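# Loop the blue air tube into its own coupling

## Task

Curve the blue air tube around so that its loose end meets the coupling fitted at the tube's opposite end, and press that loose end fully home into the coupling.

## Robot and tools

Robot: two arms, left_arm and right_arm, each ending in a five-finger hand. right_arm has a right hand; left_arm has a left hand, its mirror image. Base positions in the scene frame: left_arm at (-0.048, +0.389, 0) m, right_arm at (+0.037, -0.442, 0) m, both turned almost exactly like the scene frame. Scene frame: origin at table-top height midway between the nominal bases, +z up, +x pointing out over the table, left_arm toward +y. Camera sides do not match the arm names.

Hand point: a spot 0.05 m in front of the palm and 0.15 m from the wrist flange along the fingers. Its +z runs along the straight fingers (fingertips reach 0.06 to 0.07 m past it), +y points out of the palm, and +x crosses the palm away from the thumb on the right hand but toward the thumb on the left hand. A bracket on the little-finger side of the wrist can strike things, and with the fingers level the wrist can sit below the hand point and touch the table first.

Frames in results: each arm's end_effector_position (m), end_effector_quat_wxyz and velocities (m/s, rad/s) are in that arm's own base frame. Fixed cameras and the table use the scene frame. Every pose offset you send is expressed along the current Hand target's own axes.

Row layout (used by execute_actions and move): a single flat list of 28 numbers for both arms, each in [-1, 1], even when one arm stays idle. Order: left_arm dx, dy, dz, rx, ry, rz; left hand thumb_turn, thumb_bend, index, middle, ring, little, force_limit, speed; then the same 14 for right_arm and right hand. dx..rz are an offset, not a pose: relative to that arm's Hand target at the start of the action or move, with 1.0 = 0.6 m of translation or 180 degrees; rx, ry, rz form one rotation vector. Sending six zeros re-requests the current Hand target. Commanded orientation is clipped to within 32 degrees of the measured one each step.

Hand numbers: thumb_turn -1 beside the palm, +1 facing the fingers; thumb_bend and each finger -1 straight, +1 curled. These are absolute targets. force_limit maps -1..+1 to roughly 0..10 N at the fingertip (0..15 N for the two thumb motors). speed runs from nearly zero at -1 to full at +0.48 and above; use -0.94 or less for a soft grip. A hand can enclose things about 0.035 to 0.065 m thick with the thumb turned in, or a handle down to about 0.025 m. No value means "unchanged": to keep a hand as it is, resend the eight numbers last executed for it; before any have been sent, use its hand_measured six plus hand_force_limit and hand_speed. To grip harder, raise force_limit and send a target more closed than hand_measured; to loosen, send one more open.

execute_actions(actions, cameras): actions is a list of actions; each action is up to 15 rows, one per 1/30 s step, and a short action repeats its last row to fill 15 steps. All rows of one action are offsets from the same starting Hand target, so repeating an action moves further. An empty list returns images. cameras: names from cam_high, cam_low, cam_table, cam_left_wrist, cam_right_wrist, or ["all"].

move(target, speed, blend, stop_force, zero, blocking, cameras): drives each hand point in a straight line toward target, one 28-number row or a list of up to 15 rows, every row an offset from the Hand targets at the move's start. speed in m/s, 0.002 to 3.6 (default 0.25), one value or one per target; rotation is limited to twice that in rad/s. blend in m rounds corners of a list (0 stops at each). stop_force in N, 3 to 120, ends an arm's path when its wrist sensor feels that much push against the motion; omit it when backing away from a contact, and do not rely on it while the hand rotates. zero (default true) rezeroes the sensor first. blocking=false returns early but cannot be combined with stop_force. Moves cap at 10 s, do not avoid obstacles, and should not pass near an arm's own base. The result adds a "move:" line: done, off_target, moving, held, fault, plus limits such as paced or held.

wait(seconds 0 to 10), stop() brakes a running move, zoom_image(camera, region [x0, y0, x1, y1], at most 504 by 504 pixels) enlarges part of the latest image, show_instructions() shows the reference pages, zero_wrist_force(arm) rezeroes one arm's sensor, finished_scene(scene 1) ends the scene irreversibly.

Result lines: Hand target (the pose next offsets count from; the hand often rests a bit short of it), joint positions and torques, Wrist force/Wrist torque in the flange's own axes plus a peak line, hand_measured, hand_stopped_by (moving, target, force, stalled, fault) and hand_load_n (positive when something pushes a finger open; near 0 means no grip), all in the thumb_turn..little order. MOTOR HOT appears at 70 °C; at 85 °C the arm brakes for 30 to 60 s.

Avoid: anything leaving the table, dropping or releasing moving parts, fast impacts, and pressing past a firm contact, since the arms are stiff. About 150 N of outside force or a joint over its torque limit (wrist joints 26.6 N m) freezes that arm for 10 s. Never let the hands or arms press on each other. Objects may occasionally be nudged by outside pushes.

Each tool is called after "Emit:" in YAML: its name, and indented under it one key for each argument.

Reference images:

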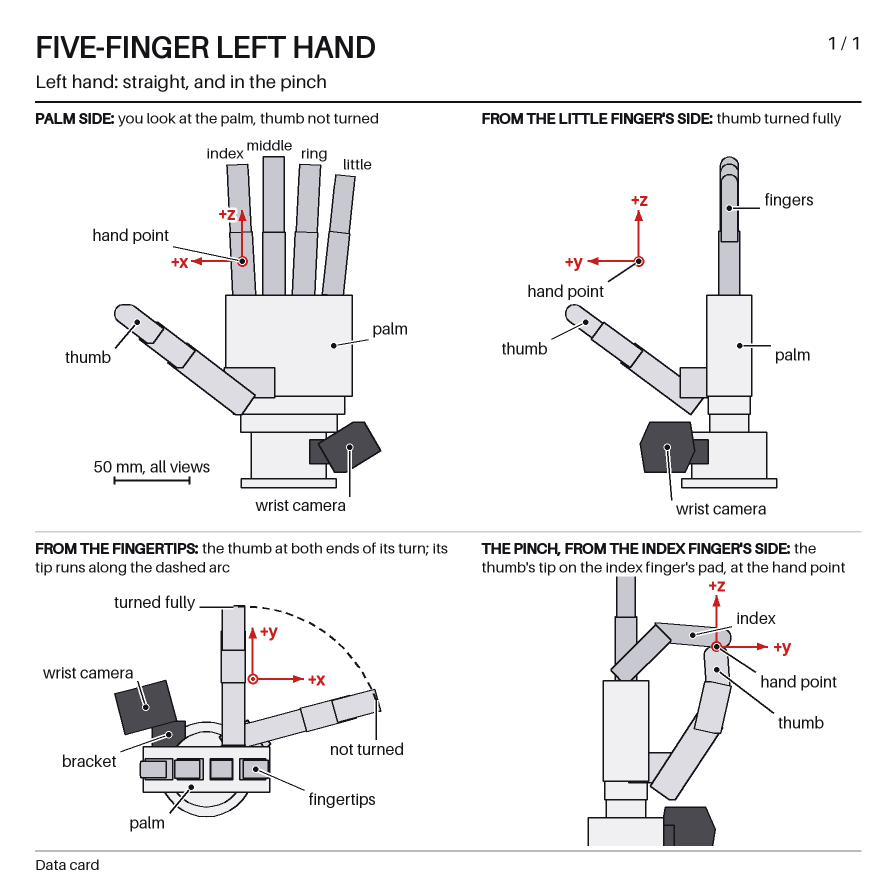

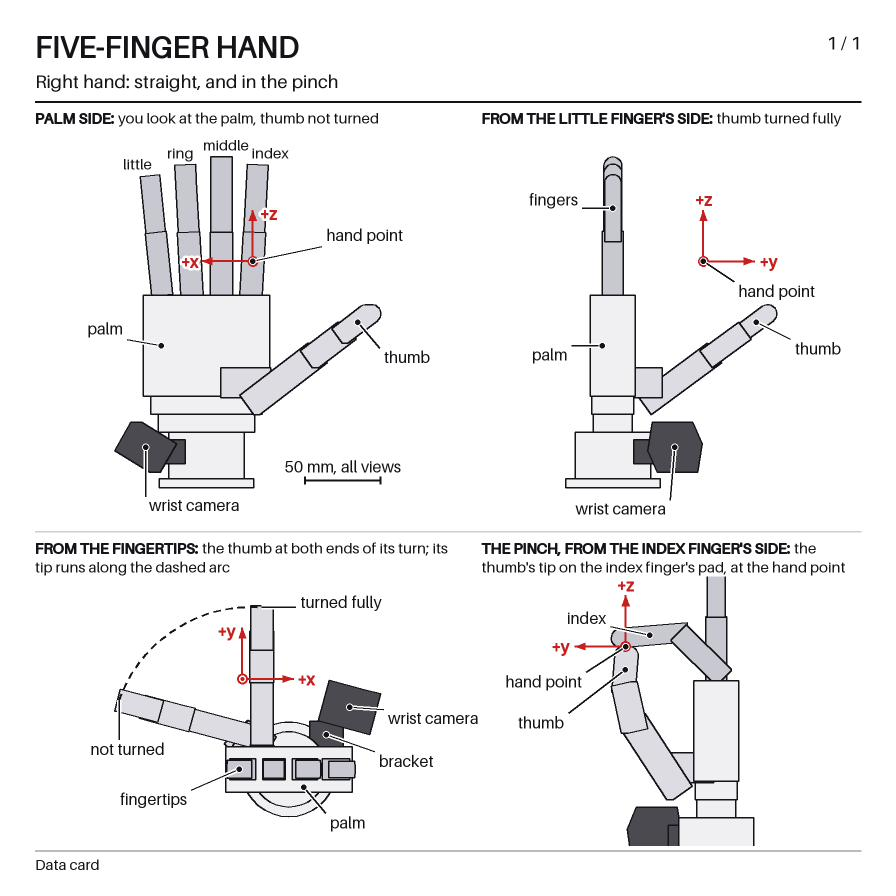

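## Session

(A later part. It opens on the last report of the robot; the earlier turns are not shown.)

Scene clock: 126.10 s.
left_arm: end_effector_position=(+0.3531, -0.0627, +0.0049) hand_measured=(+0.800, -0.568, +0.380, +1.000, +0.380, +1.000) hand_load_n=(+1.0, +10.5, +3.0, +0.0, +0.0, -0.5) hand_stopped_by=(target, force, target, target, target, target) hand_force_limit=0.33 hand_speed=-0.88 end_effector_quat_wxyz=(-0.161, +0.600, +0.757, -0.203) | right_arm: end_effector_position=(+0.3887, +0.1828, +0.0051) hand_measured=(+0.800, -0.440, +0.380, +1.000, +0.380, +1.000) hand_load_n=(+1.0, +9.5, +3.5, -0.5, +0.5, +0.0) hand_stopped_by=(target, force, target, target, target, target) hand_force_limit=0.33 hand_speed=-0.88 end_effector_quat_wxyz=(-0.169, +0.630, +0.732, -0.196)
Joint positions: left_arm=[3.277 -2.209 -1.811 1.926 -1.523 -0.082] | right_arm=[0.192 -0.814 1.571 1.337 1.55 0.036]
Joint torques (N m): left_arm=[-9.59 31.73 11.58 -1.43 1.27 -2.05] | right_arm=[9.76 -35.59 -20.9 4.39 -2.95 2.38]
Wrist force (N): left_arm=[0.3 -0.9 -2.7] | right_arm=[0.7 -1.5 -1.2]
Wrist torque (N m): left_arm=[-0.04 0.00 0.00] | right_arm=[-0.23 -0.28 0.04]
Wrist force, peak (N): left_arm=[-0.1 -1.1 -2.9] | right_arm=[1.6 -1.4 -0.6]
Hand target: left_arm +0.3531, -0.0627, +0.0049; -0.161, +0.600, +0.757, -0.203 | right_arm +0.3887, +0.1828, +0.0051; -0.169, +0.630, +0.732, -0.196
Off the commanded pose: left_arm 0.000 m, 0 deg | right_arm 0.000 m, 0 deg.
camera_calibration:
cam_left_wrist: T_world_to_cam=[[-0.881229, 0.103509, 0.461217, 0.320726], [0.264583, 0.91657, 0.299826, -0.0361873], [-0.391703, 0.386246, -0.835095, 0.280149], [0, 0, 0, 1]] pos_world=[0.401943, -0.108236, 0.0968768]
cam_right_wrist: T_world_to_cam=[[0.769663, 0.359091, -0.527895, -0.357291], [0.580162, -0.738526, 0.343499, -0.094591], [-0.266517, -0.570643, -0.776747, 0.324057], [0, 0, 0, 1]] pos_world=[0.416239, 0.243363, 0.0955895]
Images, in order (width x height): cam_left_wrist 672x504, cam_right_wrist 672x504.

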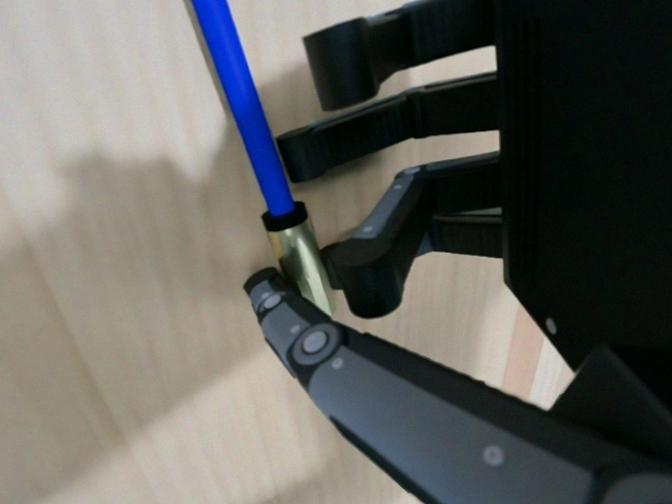

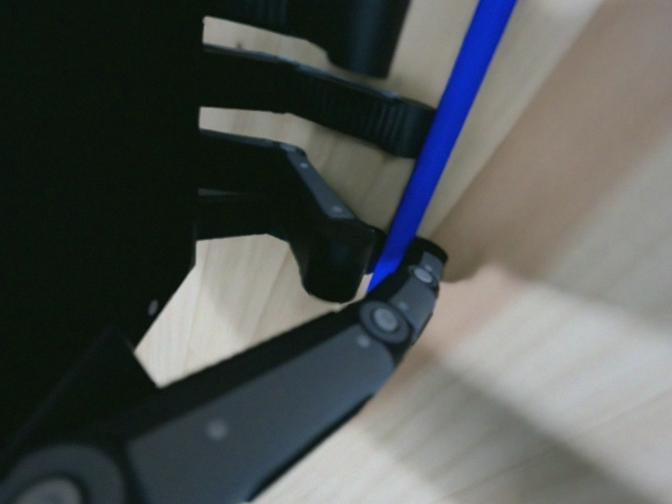

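Emit:
move:
  target: [0,-0.0958,-0.166, 0,0,0, 0.8, 0.0, 0.38, 1, 0.38, 1, 0.33, -0.88, 0,-0.0958,-0.166,0,0,0,0.8,0.0,0.38,1,0.38,1,0.33,-0.88]
  speed: 0.12
  cameras: ["cam_table"]

Emit:
move:
  target:
    - [-0.0377,-0.035,-0.0376, 0,-0.0576,-0.0998, 0.8, 0.0, 0.38, 1, 0.38, 1, 0.33, -0.88, 0.0163,-0.0526,-0.0274,0,0.0661,0.1145,0.8,0.0,0.38,1,0.38,1,0.33,-0.88]
    - [-0.1023,-0.0577,-0.0629, 0,-0.1153,-0.1997, 0.8, 0.0, 0.38, 1, 0.38, 1, 0.33, -0.88, 0.062,-0.088,-0.0454,0,0.1324,0.2292,0.8,0.0,0.38,1,0.38,1,0.33,-0.88]
  speed: 0.15
  blend: 0.01
  cameras: ["all"]

Scene clock: 129.07 s.
left_arm: end_effector_position=(+0.3533, -0.0626, +0.1199) hand_measured=(+0.800, -0.568, +0.380, +1.000, +0.380, +1.000) hand_load_n=(+1.0, +9.5, +5.5, +0.0, +0.0, +0.0) hand_stopped_by=(target, force, target, target, target, target) hand_force_limit=0.33 hand_speed=-0.88 end_effector_quat_wxyz=(-0.161, +0.600, +0.757, -0.203) | right_arm: end_effector_position=(+0.3888, +0.1829, +0.1201) hand_measured=(+0.800, -0.440, +0.380, +1.000, +0.380, +1.000) hand_load_n=(+0.5, +9.5, +4.0, -0.5, +0.5, +0.0) hand_stopped_by=(target, force, target, target, target, target) hand_force_limit=0.33 hand_speed=-0.88 end_effector_quat_wxyz=(-0.169, +0.630, +0.732, -0.196)
Joint positions: left_arm=[3.277 -2.021 -1.742 1.669 -1.523 -0.082] | right_arm=[0.192 -0.976 1.503 1.567 1.55 0.036]
Joint torques (N m): left_arm=[9.61 36.87 7.75 -3.47 -0.67 1.88] | right_arm=[10.81 -43.32 -2.26 3.83 -2.55 2.54]
Wrist force (N): left_arm=[-0.2 0.9 0.5] | right_arm=[1.8 -0.9 -0.5]
Wrist torque (N m): left_arm=[0.05 0.05 -0.01] | right_arm=[-0.17 -0.35 0.06]
Wrist force, peak (N): left_arm=[0.0 -1.2 -2.9] | right_arm=[2.1 -1.9 -1.1]
Hand target: left_arm +0.3533, -0.0626, +0.1199; -0.161, +0.600, +0.757, -0.203 | right_arm +0.3888, +0.1829, +0.1201; -0.169, +0.630, +0.732, -0.196
Off the commanded pose: left_arm 0.000 m, 0 deg | right_arm 0.000 m, 0 deg.
move: done
Images, in order (width x height): cam_table 672x504.

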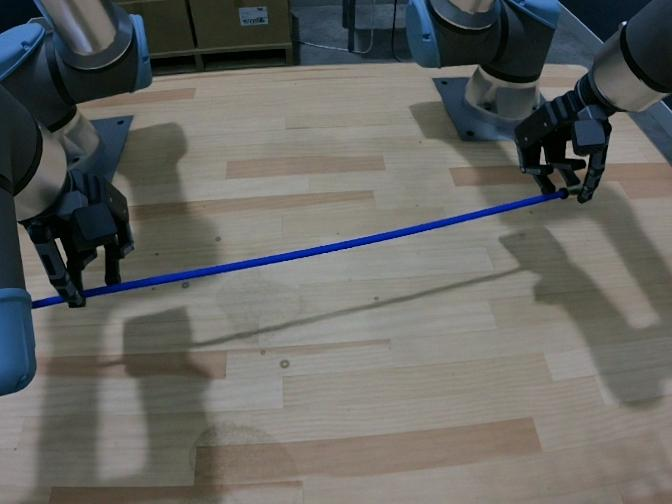

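Scene clock: 132.30 s.
left_arm: end_effector_position=(+0.3566, -0.1249, +0.1700) hand_measured=(+0.800, -0.568, +0.380, +1.000, +0.380, +1.000) hand_load_n=(+0.5, +9.5, +5.5, +0.0, +0.0, +0.0) hand_stopped_by=(target, force, target, target, target, target) hand_force_limit=0.33 hand_speed=-0.88 end_effector_quat_wxyz=(-0.079, +0.293, +0.920, -0.247) | right_arm: end_effector_position=(+0.3514, +0.2148, +0.1701) hand_measured=(+0.800, -0.440, +0.380, +1.000, +0.380, +1.000) hand_load_n=(-0.5, +8.0, +3.0, -0.5, +0.0, +0.0) hand_stopped_by=(target, force, target, target, target, target) hand_force_limit=0.33 hand_speed=-0.88 end_effector_quat_wxyz=(-0.234, +0.872, +0.416, -0.111)
Joint positions: left_arm=[3.262 -1.943 -1.67 1.67 -1.191 -0.762] | right_arm=[0.135 -1.117 1.549 1.515 1.198 0.745]
Joint torques (N m): left_arm=[9.23 23.61 8.34 -5.95 0.36 -0.75] | right_arm=[3.24 -30.17 -23.15 4.59 2.18 0.76]
Wrist force (N): left_arm=[0.1 0.7 0.2] | right_arm=[1.3 -1.0 -0.5]
Wrist torque (N m): left_arm=[0.02 0.07 -0.12] | right_arm=[-0.22 -0.35 0.10]
Wrist force, peak (N): left_arm=[0.5 1.0 0.6] | right_arm=[1.5 -1.6 -0.6]
Hand target: left_arm +0.3565, -0.1248, +0.1700; -0.079, +0.293, +0.920, -0.247 | right_arm +0.3515, +0.2149, +0.1701; -0.234, +0.872, +0.416, -0.111
Off the commanded pose: left_arm 0.000 m, 0 deg | right_arm 0.000 m, 0 deg.
move: done
camera_calibration:
cam_left_wrist: T_world_to_cam=[[-0.728548, -0.506424, 0.461251, 0.123419], [-0.40883, 0.861753, 0.3004, 0.203606], [-0.549614, 0.0302827, -0.834869, 0.455122], [0, 0, 0, 1]] pos_world=[0.423298, -0.126737, 0.261877]
cam_right_wrist: T_world_to_cam=[[0.784057, -0.326725, -0.527736, -0.110716], [-0.15492, -0.926346, 0.343342, 0.19268], [-0.601044, -0.187443, -0.776924, 0.495767], [0, 0, 0, 1]] pos_world=[0.414636, 0.235242, 0.26059]

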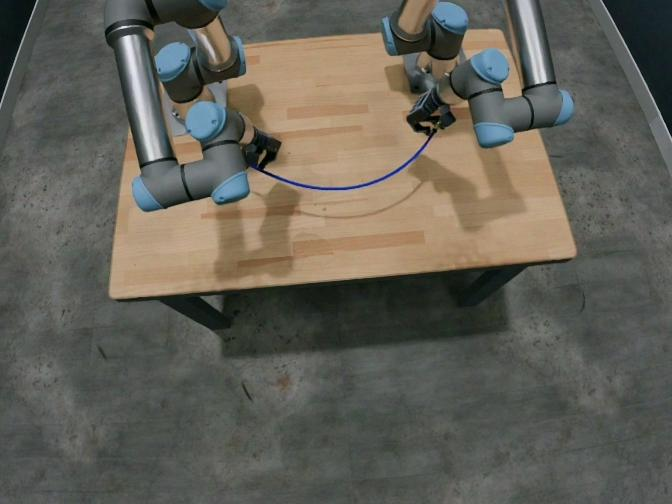

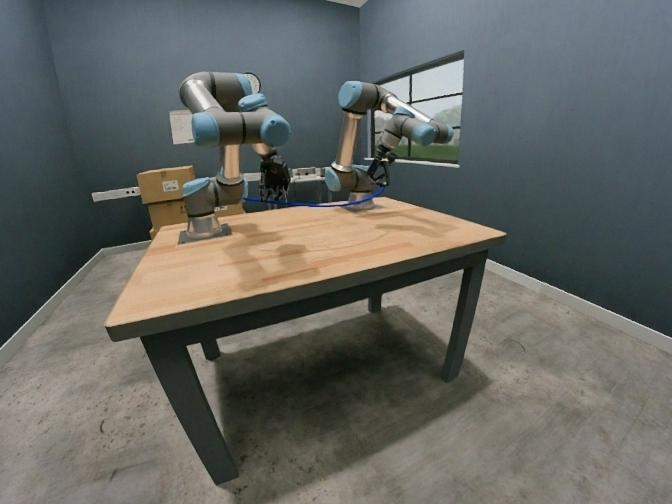

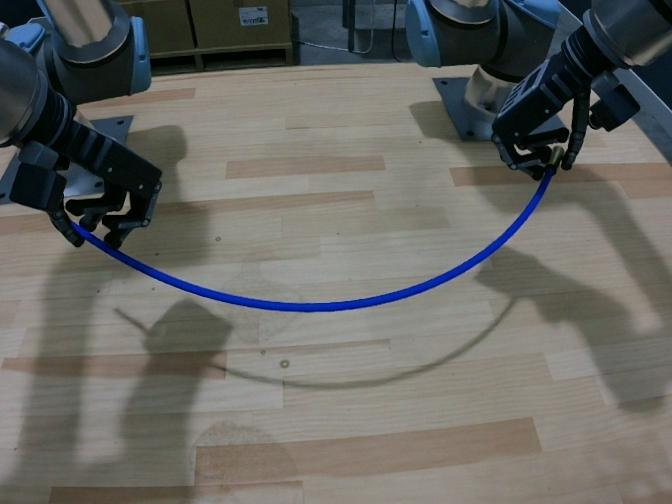

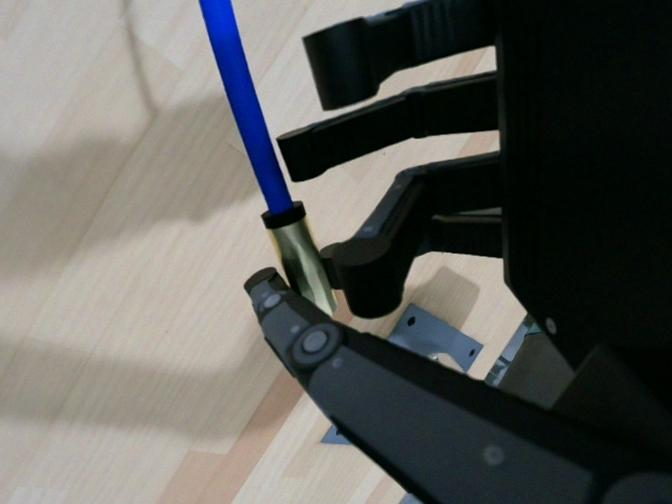

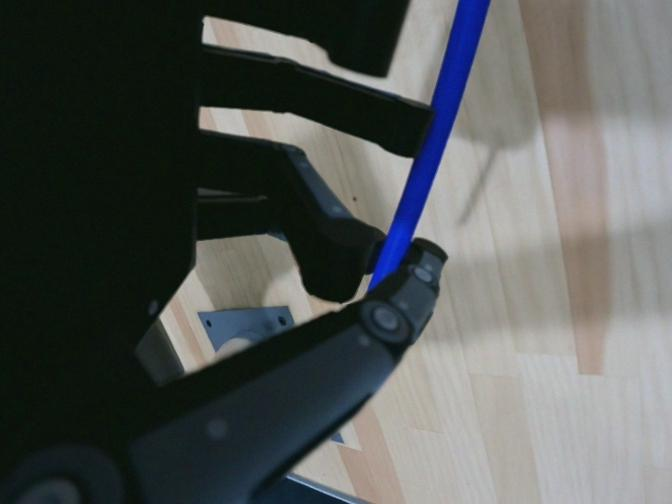

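Emit:
move:
  target:
    - [-0.0617,-0.0595,0.0055, 0,-0.0576,-0.0998, 0.8, 0.0, 0.38, 1, 0.38, 1, 0.33, -0.88, 0.0378,-0.0577,0.0045,0,0.0663,0.1147,0.8,0.0,0.38,1,0.38,1,0.33,-0.88]
    - [-0.1347,-0.1197,0.0113, 0,-0.1153,-0.1997, 0.8, 0.0, 0.38, 1, 0.38, 1, 0.33, -0.88, 0.0937,-0.1102,0.0058,0,0.1324,0.2292,0.8,0.0,0.38,1,0.38,1,0.33,-0.88]
  speed: 0.15
  blend: 0.01
  cameras: ["all"]

Scene clock: 135.77 s.
left_arm: end_effector_position=(+0.3846, -0.2251, +0.2001) hand_measured=(+0.800, -0.568, +0.380, +1.000, +0.380, +1.000) hand_load_n=(-1.0, +9.5, +6.0, +0.0, +0.0, +0.0) hand_stopped_by=(target, force, target, target, target, target) hand_force_limit=0.33 hand_speed=-0.88 end_effector_quat_wxyz=(+0.014, -0.052, +0.964, -0.259) | right_arm: end_effector_position=(+0.3411, +0.2957, +0.2002) hand_measured=(+0.800, -0.440, +0.380, +1.000, +0.380, +1.000) hand_load_n=(-1.0, +8.0, +3.0, -1.0, +0.0, +0.0) hand_stopped_by=(target, force, target, target, target, target) hand_force_limit=0.33 hand_speed=-0.88 end_effector_quat_wxyz=(-0.259, +0.966, +0.028, -0.007)
Joint positions: left_arm=[3.103 -1.896 -1.53 1.938 -1.053 -1.739] | right_arm=[0.229 -1.237 1.514 1.196 1.056 1.768]
Joint torques (N m): left_arm=[11.42 25.71 9.87 -4.87 2.01 -1.98] | right_arm=[-10.04 -25.78 -6.63 3.11 -3.5 2.01]
Wrist force (N): left_arm=[0.1 0.9 0.2] | right_arm=[1.4 -1.1 -0.3]
Wrist torque (N m): left_arm=[0.04 0.10 -0.09] | right_arm=[-0.21 -0.36 0.08]
Wrist force, peak (N): left_arm=[0.5 1.2 0.4] | right_arm=[1.6 -1.3 -0.7]
Hand target: left_arm +0.3846, -0.2250, +0.2001; +0.013, -0.052, +0.964, -0.259 | right_arm +0.3410, +0.2957, +0.2002; -0.259, +0.966, +0.028, -0.007
Off the commanded pose: left_arm 0.000 m, 0 deg | right_arm 0.000 m, 0 deg.
move: done
camera_calibration:
cam_left_wrist: T_world_to_cam=[[-0.209583, -0.862219, 0.461145, -0.20043], [-0.877028, 0.374285, 0.301218, 0.362617], [-0.432315, -0.341307, -0.834634, 0.369954], [0, 0, 0, 1]] pos_world=[0.435955, -0.182269, 0.291976]
cam_right_wrist: T_world_to_cam=[[0.287308, -0.799579, -0.527379, 0.248864], [-0.788938, -0.509774, 0.343086, 0.34876], [-0.543168, 0.317498, -0.77728, 0.359071], [0, 0, 0, 1]] pos_world=[0.398685, 0.262771, 0.29069]

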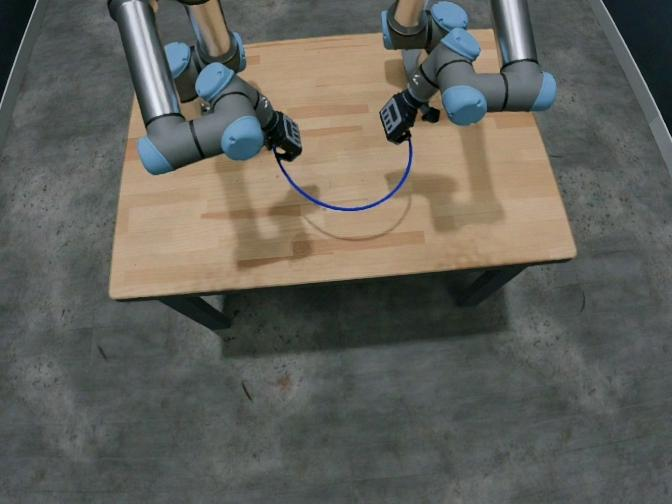

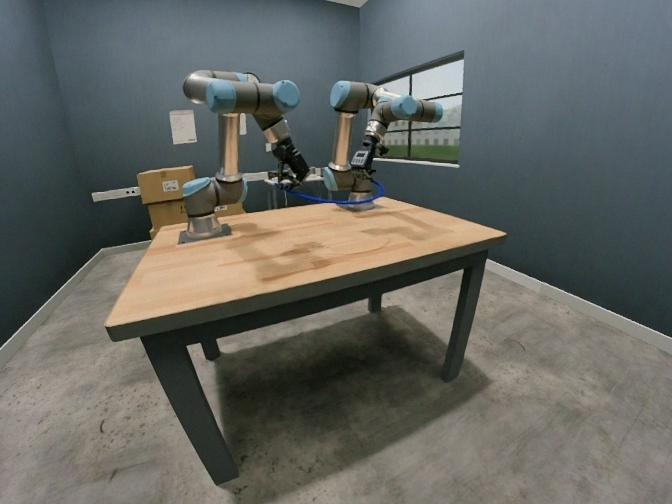

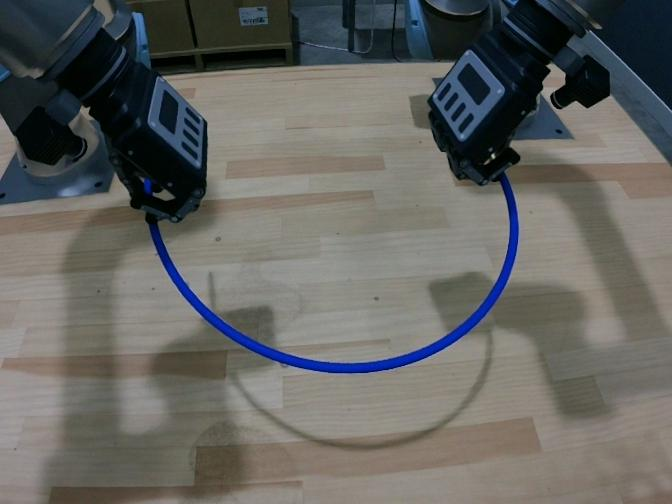

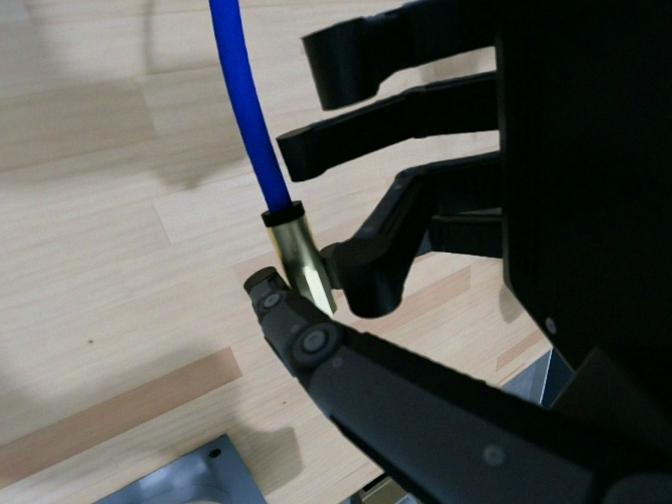

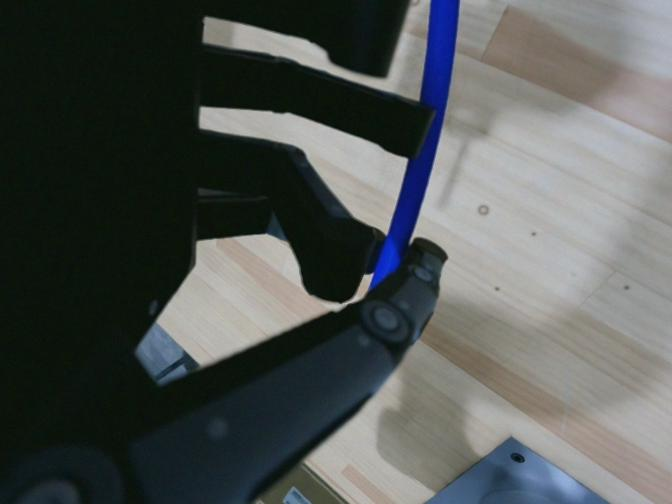

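Emit:
move:
  target:
    - [-0.0273,-0.0592,0.0342, 0,-0.0576,-0.0998, 0.8, 0.0, 0.38, 1, 0.38, 1, 0.33, -0.88, 0.0183,-0.044,0.0254,0,0.0663,0.1147,0.8,0.0,0.38,1,0.38,1,0.33,-0.88]
    - [-0.0609,-0.114,0.0658, 0,-0.1153,-0.1997, 0.8, 0.0, 0.38, 1, 0.38, 1, 0.33, -0.88, 0.0488,-0.0814,0.047,0,0.1324,0.2292,0.8,0.0,0.38,1,0.38,1,0.33,-0.88]
  speed: 0.12
  blend: 0.01
  cameras: ["all"]

Scene clock: 140.00 s.
left_arm: end_effector_position=(+0.4295, -0.2997, +0.2001) hand_measured=(+0.800, -0.568, +0.380, +1.000, +0.380, +1.000) hand_load_n=(-1.0, +10.5, +6.0, +0.0, +0.0, +0.0) hand_stopped_by=(target, force, target, target, target, target) hand_force_limit=0.33 hand_speed=-0.88 end_effector_quat_wxyz=(+0.104, -0.391, +0.883, -0.237) | right_arm: end_effector_position=(+0.3670, +0.3537, +0.2002) hand_measured=(+0.800, -0.440, +0.380, +1.000, +0.380, +1.000) hand_load_n=(+1.5, +2.5, +0.0, -1.0, +0.0, +0.0) hand_stopped_by=(target, force, target, target, target, target) hand_force_limit=0.33 hand_speed=-0.88 end_effector_quat_wxyz=(-0.240, +0.895, -0.364, +0.098)
Joint positions: left_arm=[2.916 -1.908 -1.418 2.221 -1.322 -2.688] | right_arm=[0.383 -1.281 1.476 0.889 1.368 2.778]
Joint torques (N m): left_arm=[10.94 40.29 12.01 -4.35 0.85 -0.55] | right_arm=[-10.72 -36.95 -4.17 3.14 -2.81 0.32]
Wrist force (N): left_arm=[-0.2 0.9 0.0] | right_arm=[1.4 -1.1 -0.4]
Wrist torque (N m): left_arm=[0.06 0.10 -0.16] | right_arm=[-0.22 -0.35 0.11]
Wrist force, peak (N): left_arm=[0.3 1.2 0.2] | right_arm=[1.5 -1.6 -0.6]
Hand target: left_arm +0.4294, -0.2996, +0.2001; +0.104, -0.391, +0.883, -0.237 | right_arm +0.3670, +0.3537, +0.2002; -0.240, +0.895, -0.364, +0.098
Off the commanded pose: left_arm 0.000 m, 0 deg | right_arm 0.000 m, 0 deg.
move: done
camera_calibration:
cam_left_wrist: T_world_to_cam=[[0.414899, -0.784696, 0.460556, -0.500131], [-0.904539, -0.301022, 0.301985, 0.239141], [-0.098329, -0.541884, -0.834682, 0.160366], [0, 0, 0, 1]] pos_world=[0.439585, -0.233564, 0.291976]
cam_right_wrist: T_world_to_cam=[[-0.397242, -0.750825, -0.527693, 0.521844], [-0.908308, 0.239559, 0.34291, 0.177625], [-0.131052, 0.615526, -0.777144, 0.098085], [0, 0, 0, 1]] pos_world=[0.381491, 0.288888, 0.29069]

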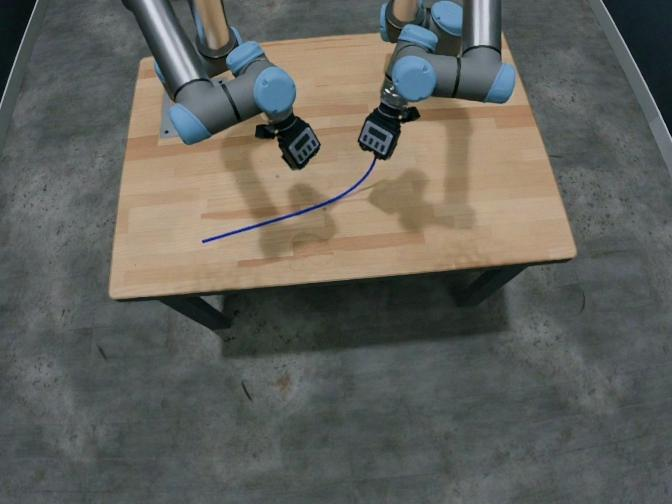

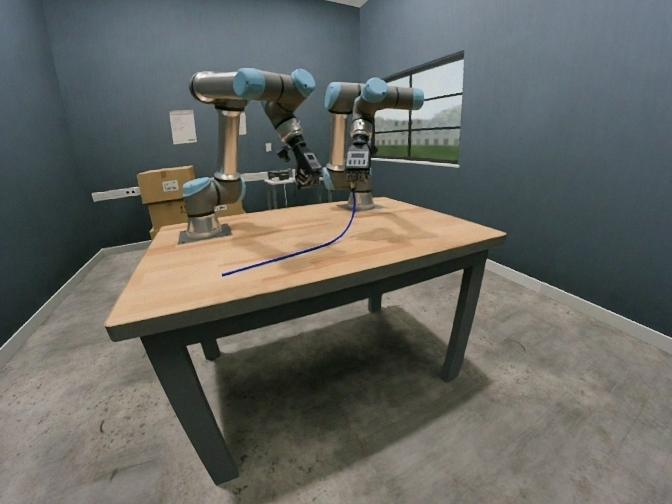

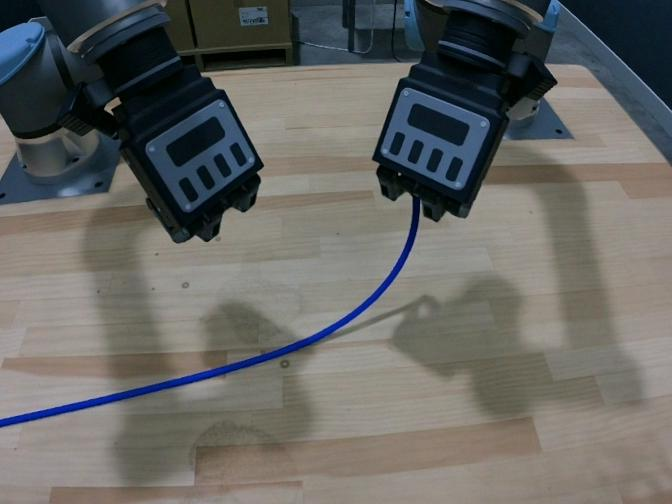

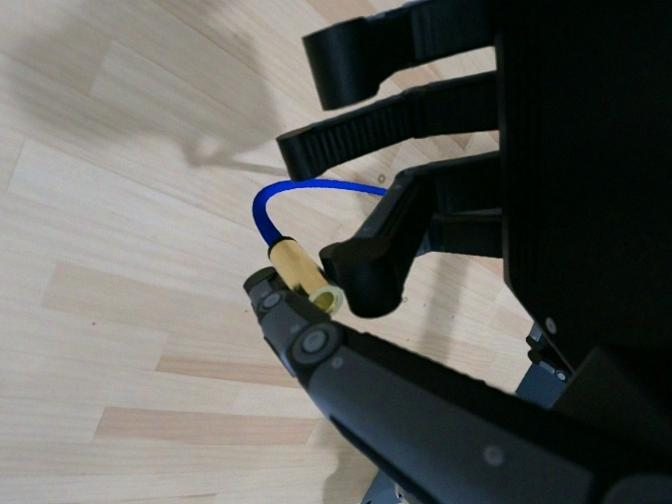

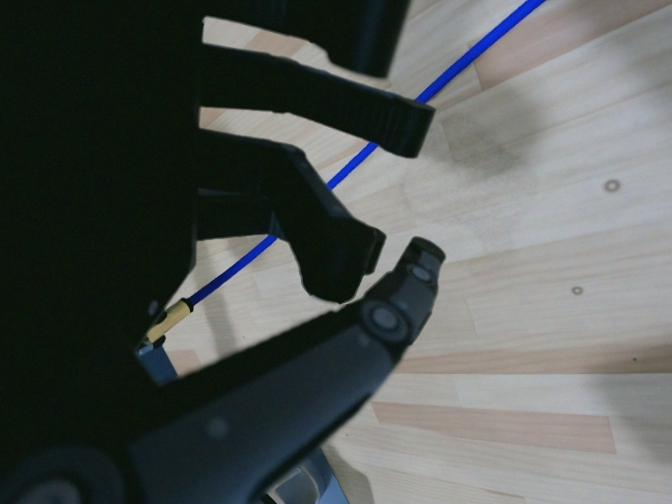

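Emit:
move:
  target:
    - [-0.0417,0.1454,-0.0262, 0,0.1153,0.1997, 0.8, 0.0, 0.38, 1, 0.38, 1, 0.33, -0.88, 0.075,0.0514,-0.0297,0,-0.1324,-0.2293,0.8,-0.9,0.38,1,0.38,1,0.33,-0.2]
    - [-0.1339,0.306,-0.042, 0,0.2306,0.3993, 0.8, 0.0, 0.38, 1, 0.38, 1, 0.33, -0.88, 0.15,0.1029,-0.0595,0,-0.2648,-0.4587,0.8,-0.9,0.38,1,0.38,1,0.33,-0.2]
    - [-0.2072,0.4118,-0.0068, 0,0.3458,0.599, 0.8, 0.0, 0.38, 1, 0.38, 1, 0.33, -0.88, 0.225,0.1543,-0.0892,0,-0.3972,-0.688,0.8,-0.9,0.38,1,0.38,1,0.33,-0.2]
  speed: 0.25
  blend: 0.01
  cameras: ["cam_high","cam_table","cam_left_wrist","cam_right_wrist"]

Scene clock: 148.03 s.
left_arm: end_effector_position=(+0.3532, -0.0624, +0.0799) hand_measured=(+0.800, -0.568, +0.380, +1.000, +0.380, +1.000) hand_load_n=(+1.5, +9.0, +5.5, +0.0, +0.0, +0.0) hand_stopped_by=(target, force, target, target, target, target) hand_force_limit=0.33 hand_speed=-0.88 end_effector_quat_wxyz=(-0.161, +0.600, +0.757, -0.204) | right_arm: end_effector_position=(+0.3888, +0.1829, +0.2002) hand_measured=(+0.800, -0.900, +0.380, +1.000, +0.380, +1.000) hand_load_n=(+0.0, +0.0, +0.5, +0.0, +0.0, +0.0) hand_stopped_by=(target, target, target, target, target, target) hand_force_limit=0.33 hand_speed=-0.20 end_effector_quat_wxyz=(-0.169, +0.630, +0.733, -0.196)
Joint positions: left_arm=[3.278 -2.08 -1.775 1.762 -1.523 -0.082] | right_arm=[0.192 -1.057 1.409 1.741 1.551 0.035]
Joint torques (N m): left_arm=[2.41 41.05 24 -5.93 -0.48 1.71] | right_arm=[-7.37 -32.7 -23.81 2.38 -0.78 -1.95]
Wrist force (N): left_arm=[0.1 0.8 0.4] | right_arm=[1.2 -1.5 -0.5]
Wrist torque (N m): left_arm=[0.00 0.03 -0.01] | right_arm=[-0.27 -0.33 -0.02]
Wrist force, peak (N): left_arm=[0.4 1.0 0.5] | right_arm=[1.8 -1.2 -0.8]
Hand target: left_arm +0.3532, -0.0624, +0.0800; -0.161, +0.600, +0.757, -0.203 | right_arm +0.3889, +0.1829, +0.2002; -0.169, +0.629, +0.733, -0.196
Off the commanded pose: left_arm 0.000 m, 0 deg | right_arm 0.000 m, 0 deg.
move: done
camera_calibration:
cam_left_wrist: T_world_to_cam=[[-0.881305, 0.102835, 0.461223, 0.286061], [0.263884, 0.916772, 0.299825, -0.0586459], [-0.392004, 0.385947, -0.835092, 0.342754], [0, 0, 0, 1]] pos_world=[0.401943, -0.107937, 0.171877]
cam_right_wrist: T_world_to_cam=[[0.769581, 0.359864, -0.527488, -0.254572], [0.580647, -0.738104, 0.343587, -0.161938], [-0.265696, -0.570702, -0.776984, 0.475342], [0, 0, 0, 1]] pos_world=[0.416239, 0.243363, 0.29069]
Images, in order (width x height): cam_high 672x504, cam_table 672x504, cam_left_wrist 672x504, cam_right_wrist 672x504.

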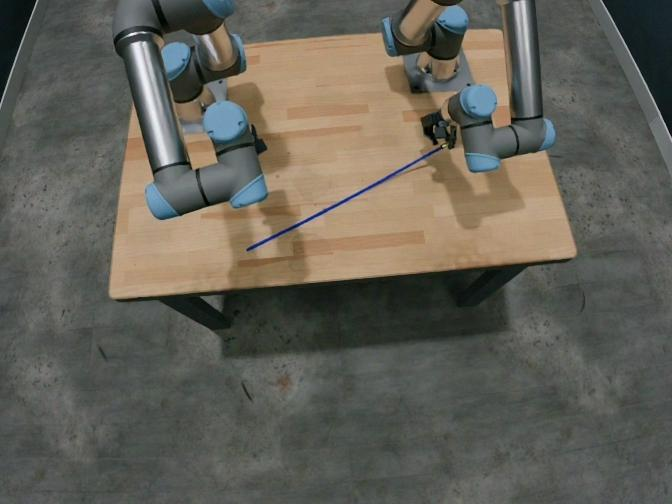

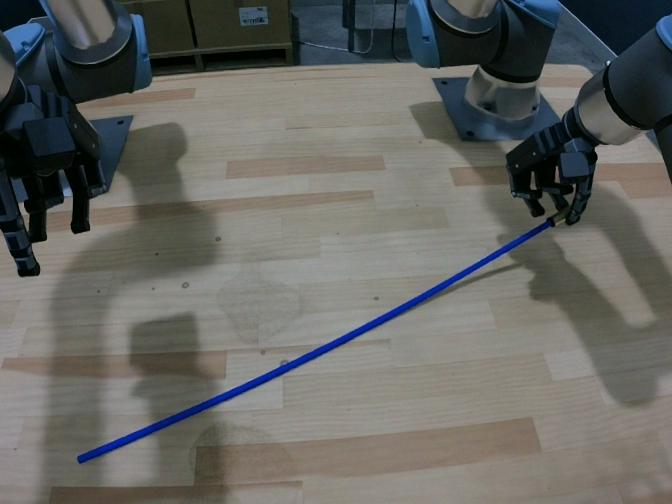

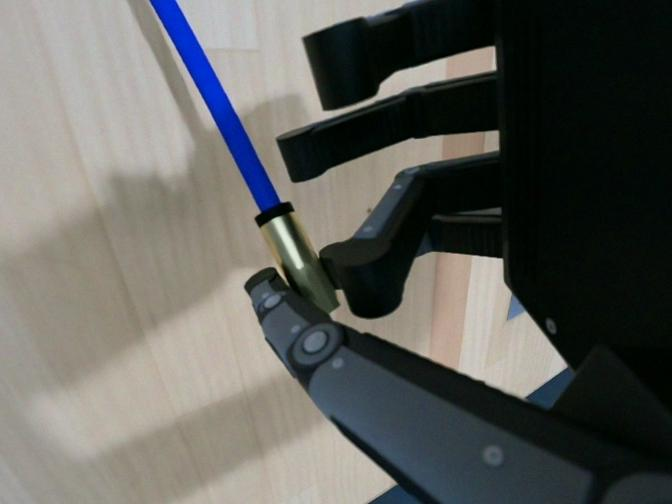

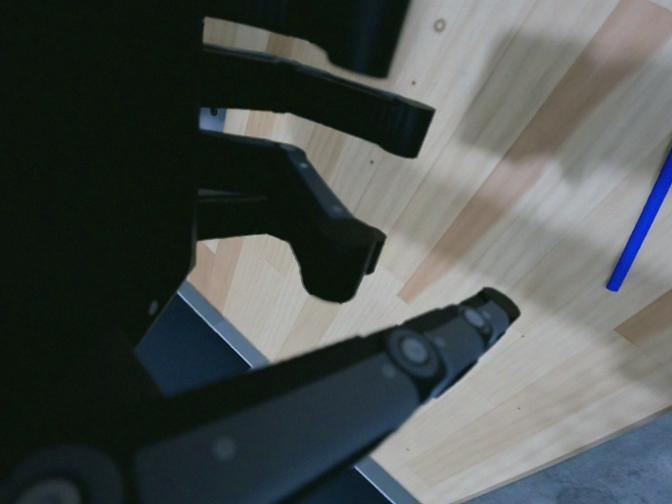

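Emit:
zoom_image:
  camera: "cam_table"
  region: [60, 330, 330, 480]

Emit:
zoom_image:
  camera: "cam_table"
  region: [330, 190, 600, 340]

Scaled by 1.867.

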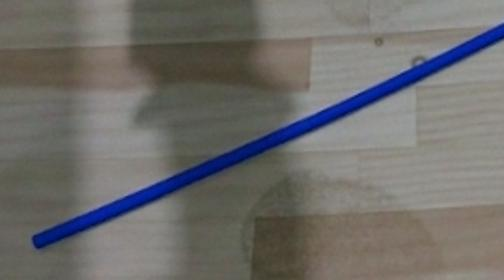

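Scaled by 1.867.

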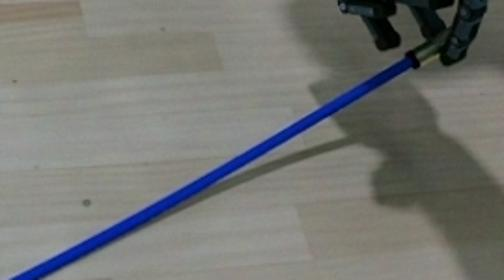

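Emit:
move:
  target: [0,0.0613,0.1061, 0,0,0, 0.8, 0.0, 0.38, 1, 0.38, 1, 0.33, -0.88, 0,0,0,0,0,0,0.64,-0.9,0.38,1,0.38,1,0.33,-0.2]
  speed: 0.08
  stop_force: 10
  cameras: ["cam_table","cam_left_wrist"]

Scene clock: 154.77 s.
left_arm: end_effector_position=(+0.3531, -0.0624, +0.0065) hand_measured=(+0.800, -0.568, +0.380, +1.000, +0.380, +1.000) hand_load_n=(+0.0, +9.0, +5.0, +0.0, +0.0, +0.0) hand_stopped_by=(target, force, target, target, target, target) hand_force_limit=0.33 hand_speed=-0.88 end_effector_quat_wxyz=(-0.161, +0.600, +0.757, -0.203) | right_arm: end_effector_position=(+0.3889, +0.1829, +0.2002) hand_measured=(+0.640, -0.900, +0.380, +1.000, +0.380, +1.000) hand_load_n=(+0.0, +0.0, +0.5, +0.0, +0.0, +0.0) hand_stopped_by=(target, target, target, target, target, target) hand_force_limit=0.33 hand_speed=-0.20 end_effector_quat_wxyz=(-0.169, +0.629, +0.733, -0.196)
Joint positions: left_arm=[3.277 -2.206 -1.81 1.923 -1.523 -0.082] | right_arm=[0.192 -1.057 1.409 1.742 1.551 0.035]
Joint torques (N m): left_arm=[-7.86 32.91 20.8 -2.15 0.76 -1.9] | right_arm=[-8.94 -32.01 -23.18 3.96 2.69 -2.06]
Wrist force (N): left_arm=[0.1 0.7 0.4] | right_arm=[1.5 -1.0 -0.7]
Wrist torque (N m): left_arm=[0.01 0.03 -0.02] | right_arm=[-0.19 -0.37 0.03]
Wrist force, peak (N): left_arm=[0.1 1.1 0.9] | right_arm=[1.4 -1.7 -0.5]
Hand target: left_arm +0.3531, -0.0624, +0.0064; -0.161, +0.600, +0.757, -0.203 | right_arm +0.3889, +0.1829, +0.2002; -0.169, +0.629, +0.733, -0.196
Off the commanded pose: left_arm 0.000 m, 0 deg | right_arm 0.000 m, 0 deg.
move: done
camera_calibration:
cam_left_wrist: T_world_to_cam=[[-0.881316, 0.103168, 0.461127, 0.320021], [0.26417, 0.916699, 0.299794, -0.0366368], [-0.391786, 0.386029, -0.835156, 0.281341], [0, 0, 0, 1]] pos_world=[0.401943, -0.108037, 0.0983767]
Images, in order (width x height): cam_table 672x504, cam_left_wrist 672x504.

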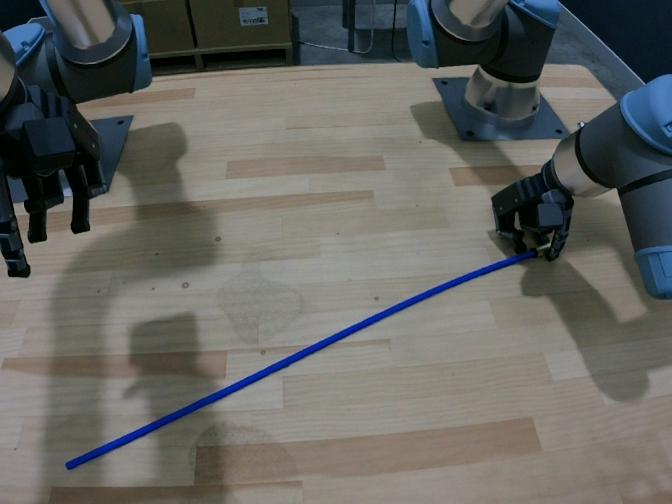

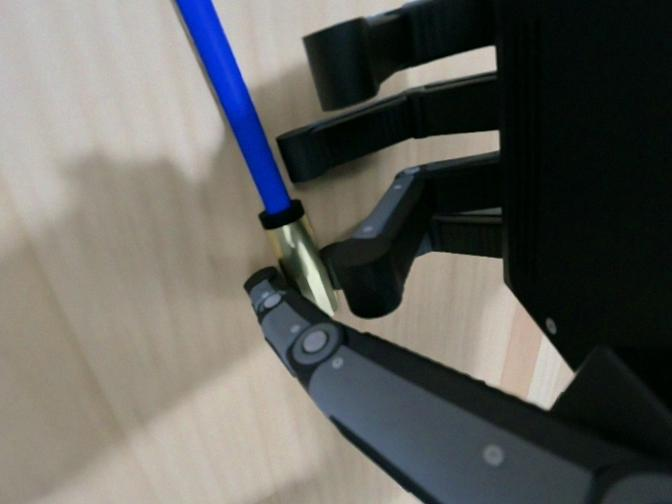

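Emit:
zoom_image:
  camera: "cam_table"
  region: [50, 320, 350, 500]

Scaled by 1.680.

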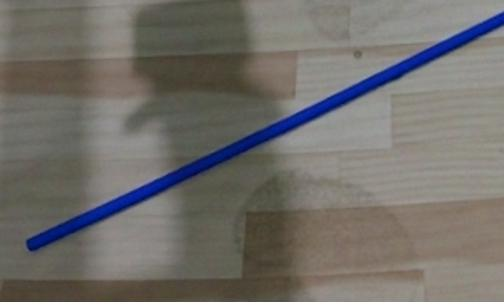

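Emit:
execute_actions:
  actions:
    - [[0,0,0,0,0,0,0.8,-0.9,0.38,1,0.38,1,0.2,-0.3,0,0,0,0,0,0,0.64,-0.9,0.38,1,0.38,1,0.33,-0.2]]
  cameras: []

Emit:
move:
  target:
    - [0,-0.0833,-0.1443, 0,0,0, 0.8, -0.9, 0.38, 1, 0.38, 1, 0.2, -0.2, 0,0,0,0,0,0,0.64,-0.9,0.38,1,0.38,1,0.33,-0.2]
    - [-0.6913,0.044,-0.2438, 0,0.4728,0.8188, 0.8, -0.9, 0.38, 1, 0.38, 1, 0.2, -0.2, 0.0295,0.1935,-0.0155,0,-0.0367,-0.0635,0.64,-0.9,0.38,1,0.38,1,0.33,-0.2]
  speed: 0.5
  blend: 0.02
  cameras: ["all"]

Scene clock: 156.37 s.
left_arm: end_effector_position=(+0.3531, -0.0624, +0.0064) hand_measured=(+0.800, -0.900, +0.380, +1.000, +0.380, +1.000) hand_load_n=(+0.0, +0.0, +0.0, +0.0, +0.0, +0.0) hand_stopped_by=(target, target, target, target, target, target) hand_force_limit=0.20 hand_speed=-0.30 end_effector_quat_wxyz=(-0.161, +0.600, +0.757, -0.203) | right_arm: end_effector_position=(+0.3889, +0.1829, +0.2002) hand_measured=(+0.640, -0.900, +0.380, +1.000, +0.380, +1.000) hand_load_n=(+0.0, +0.0, +0.0, +0.5, +0.0, +0.0) hand_stopped_by=(target, target, target, target, target, target) hand_force_limit=0.33 hand_speed=-0.20 end_effector_quat_wxyz=(-0.169, +0.629, +0.733, -0.196)
Joint positions: left_arm=[3.277 -2.206 -1.81 1.923 -1.523 -0.082] | right_arm=[0.192 -1.057 1.409 1.742 1.551 0.035]
Joint torques (N m): left_arm=[-8.29 30.94 19.8 -1.67 0.71 -1.64] | right_arm=[-8.77 -31.87 -20.46 3.95 2.76 -1.73]
Wrist force (N): left_arm=[-0.1 0.6 0.2] | right_arm=[1.3 -1.1 -0.3]
Wrist torque (N m): left_arm=[0.01 0.06 -0.02] | right_arm=[-0.22 -0.35 0.01]
Wrist force, peak (N): left_arm=[0.0 0.9 0.3] | right_arm=[1.4 -1.7 -0.3]
Hand target: left_arm +0.3531, -0.0624, +0.0064; -0.161, +0.600, +0.757, -0.203 | right_arm +0.3889, +0.1829, +0.2002; -0.169, +0.629, +0.733, -0.196
Off the commanded pose: left_arm 0.000 m, 0 deg | right_arm 0.000 m, 0 deg.
No camera images: "cameras" was empty.

Scene clock: 159.77 s.
left_arm: end_effector_position=(+0.5104, -0.3813, +0.1181) hand_measured=(+0.800, -0.900, +0.380, +1.000, +0.380, +1.000) hand_load_n=(+0.0, +0.0, +0.0, +0.0, +0.0, +0.0) hand_stopped_by=(target, target, target, target, target, target) hand_force_limit=0.20 hand_speed=-0.20 end_effector_quat_wxyz=(-0.245, +0.910, -0.321, +0.087) | right_arm: end_effector_position=(+0.4807, +0.2131, +0.1550) hand_measured=(+0.640, -0.900, +0.380, +1.000, +0.380, +1.000) hand_load_n=(+0.0, +0.0, +0.0, +0.0, +0.0, +0.0) hand_stopped_by=(target, target, target, target, target, target) hand_force_limit=0.33 hand_speed=-0.20 end_effector_quat_wxyz=(-0.147, +0.550, +0.794, -0.213)
Joint positions: left_arm=[2.602 -2.385 -0.967 1.861 -2.092 1.731] | right_arm=[0.238 -0.796 1.091 1.796 1.632 -0.106]
Joint torques (N m): left_arm=[8.8 57.36 10.17 -5.29 -1.86 -1.26] | right_arm=[6.56 -55.52 -6.47 2.62 1.1 0.8]
Wrist force (N): left_arm=[-0.2 0.5 0.1] | right_arm=[1.5 -1.1 -0.5]
Wrist torque (N m): left_arm=[0.00 0.10 -0.01] | right_arm=[-0.22 -0.37 0.10]
Wrist force, peak (N): left_arm=[3.5 1.4 -0.9] | right_arm=[1.5 -1.8 -0.2]
Hand target: left_arm +0.5105, -0.3812, +0.1181; -0.245, +0.910, -0.321, +0.087 (not the last commanded pose) | right_arm +0.4806, +0.2131, +0.1550; -0.147, +0.550, +0.794, -0.213 (not the last commanded pose)
Off the commanded pose: left_arm 0.070 m, 28 deg | right_arm 0.011 m, 1 deg.
move: held (left_arm; a check stopped the path), off_target (right_arm; braked when a check withheld steps of left_arm); path passed 1 of 2 targets; limits=held
pose unreachable (left arm): on one or more control steps of this call, first in action 0 (counted from 0), this arm could not follow its commanded pose, so it was not sent that pose on those steps. It may still have moved: this result reports where it is.
cause: moving toward the commanded pose would bring a part of the arm too close to another arm (a part of this arm just beyond joint 4 (wrist 1) and a part of the right arm just beyond its joint 5 (wrist 2), 8 mm apart when this arm was first held).
camera_calibration:
cam_left_wrist: T_world_to_cam=[[0.758191, 0.459497, 0.462611, -0.261113], [0.354215, -0.885931, 0.29943, -0.552625], [0.547429, -0.0631617, -0.834465, -0.0915421], [0, 0, 0, 1]] pos_world=[0.443834, -0.375389, 0.209878]
cam_right_wrist: T_world_to_cam=[[0.678101, 0.511748, -0.527535, -0.348378], [0.721229, -0.601465, 0.343612, -0.274122], [-0.14145, -0.613477, -0.776941, 0.43128], [0, 0, 0, 1]] pos_world=[0.494945, 0.277988, 0.24549]

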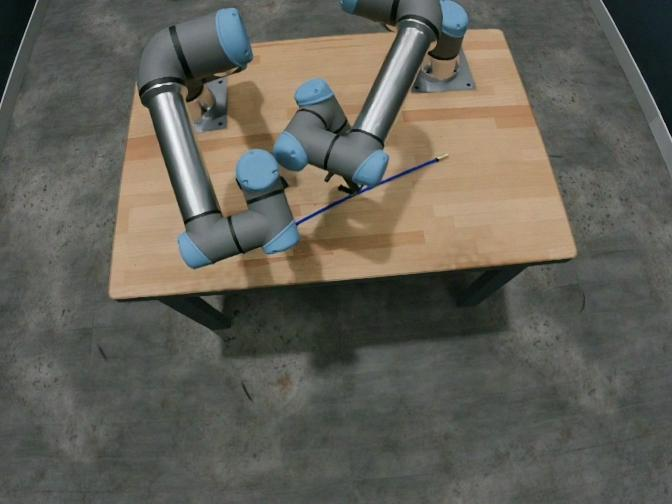

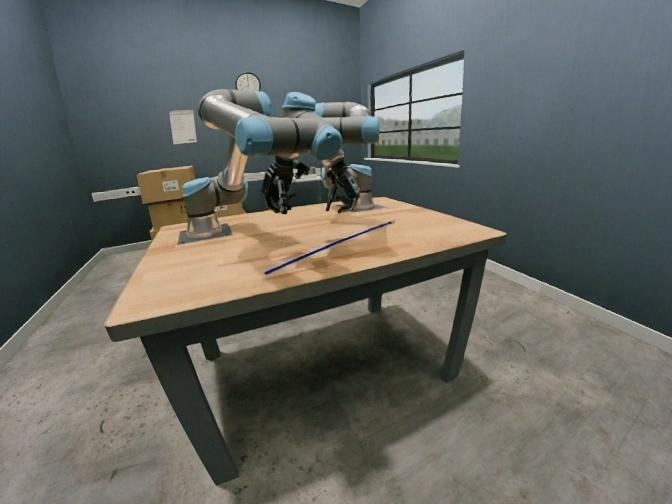

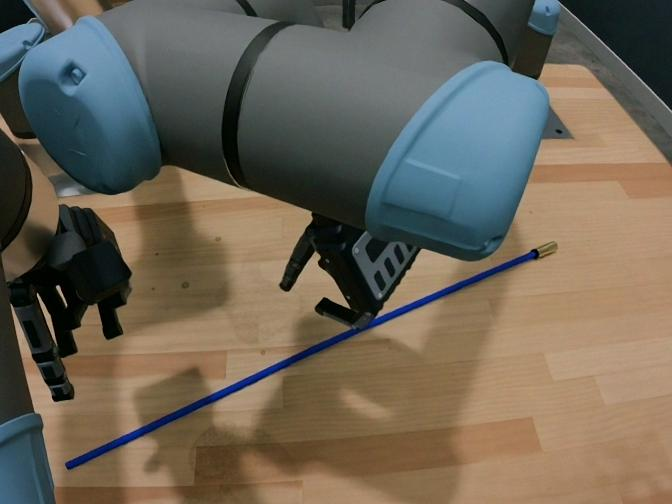

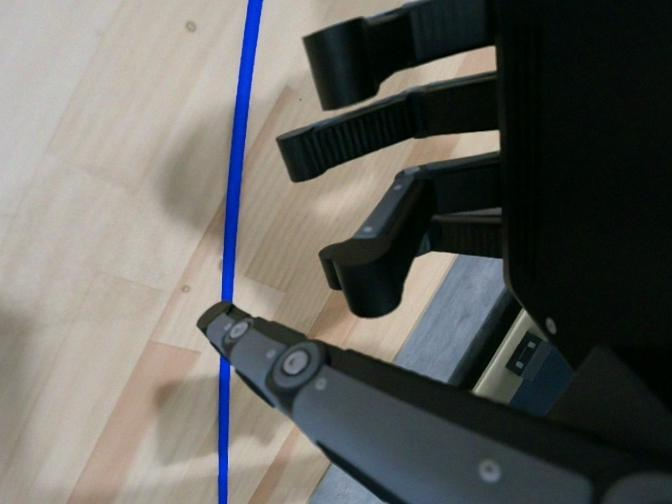

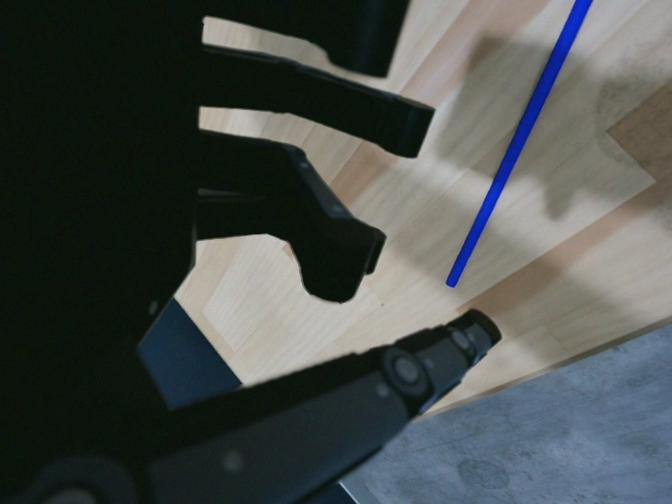

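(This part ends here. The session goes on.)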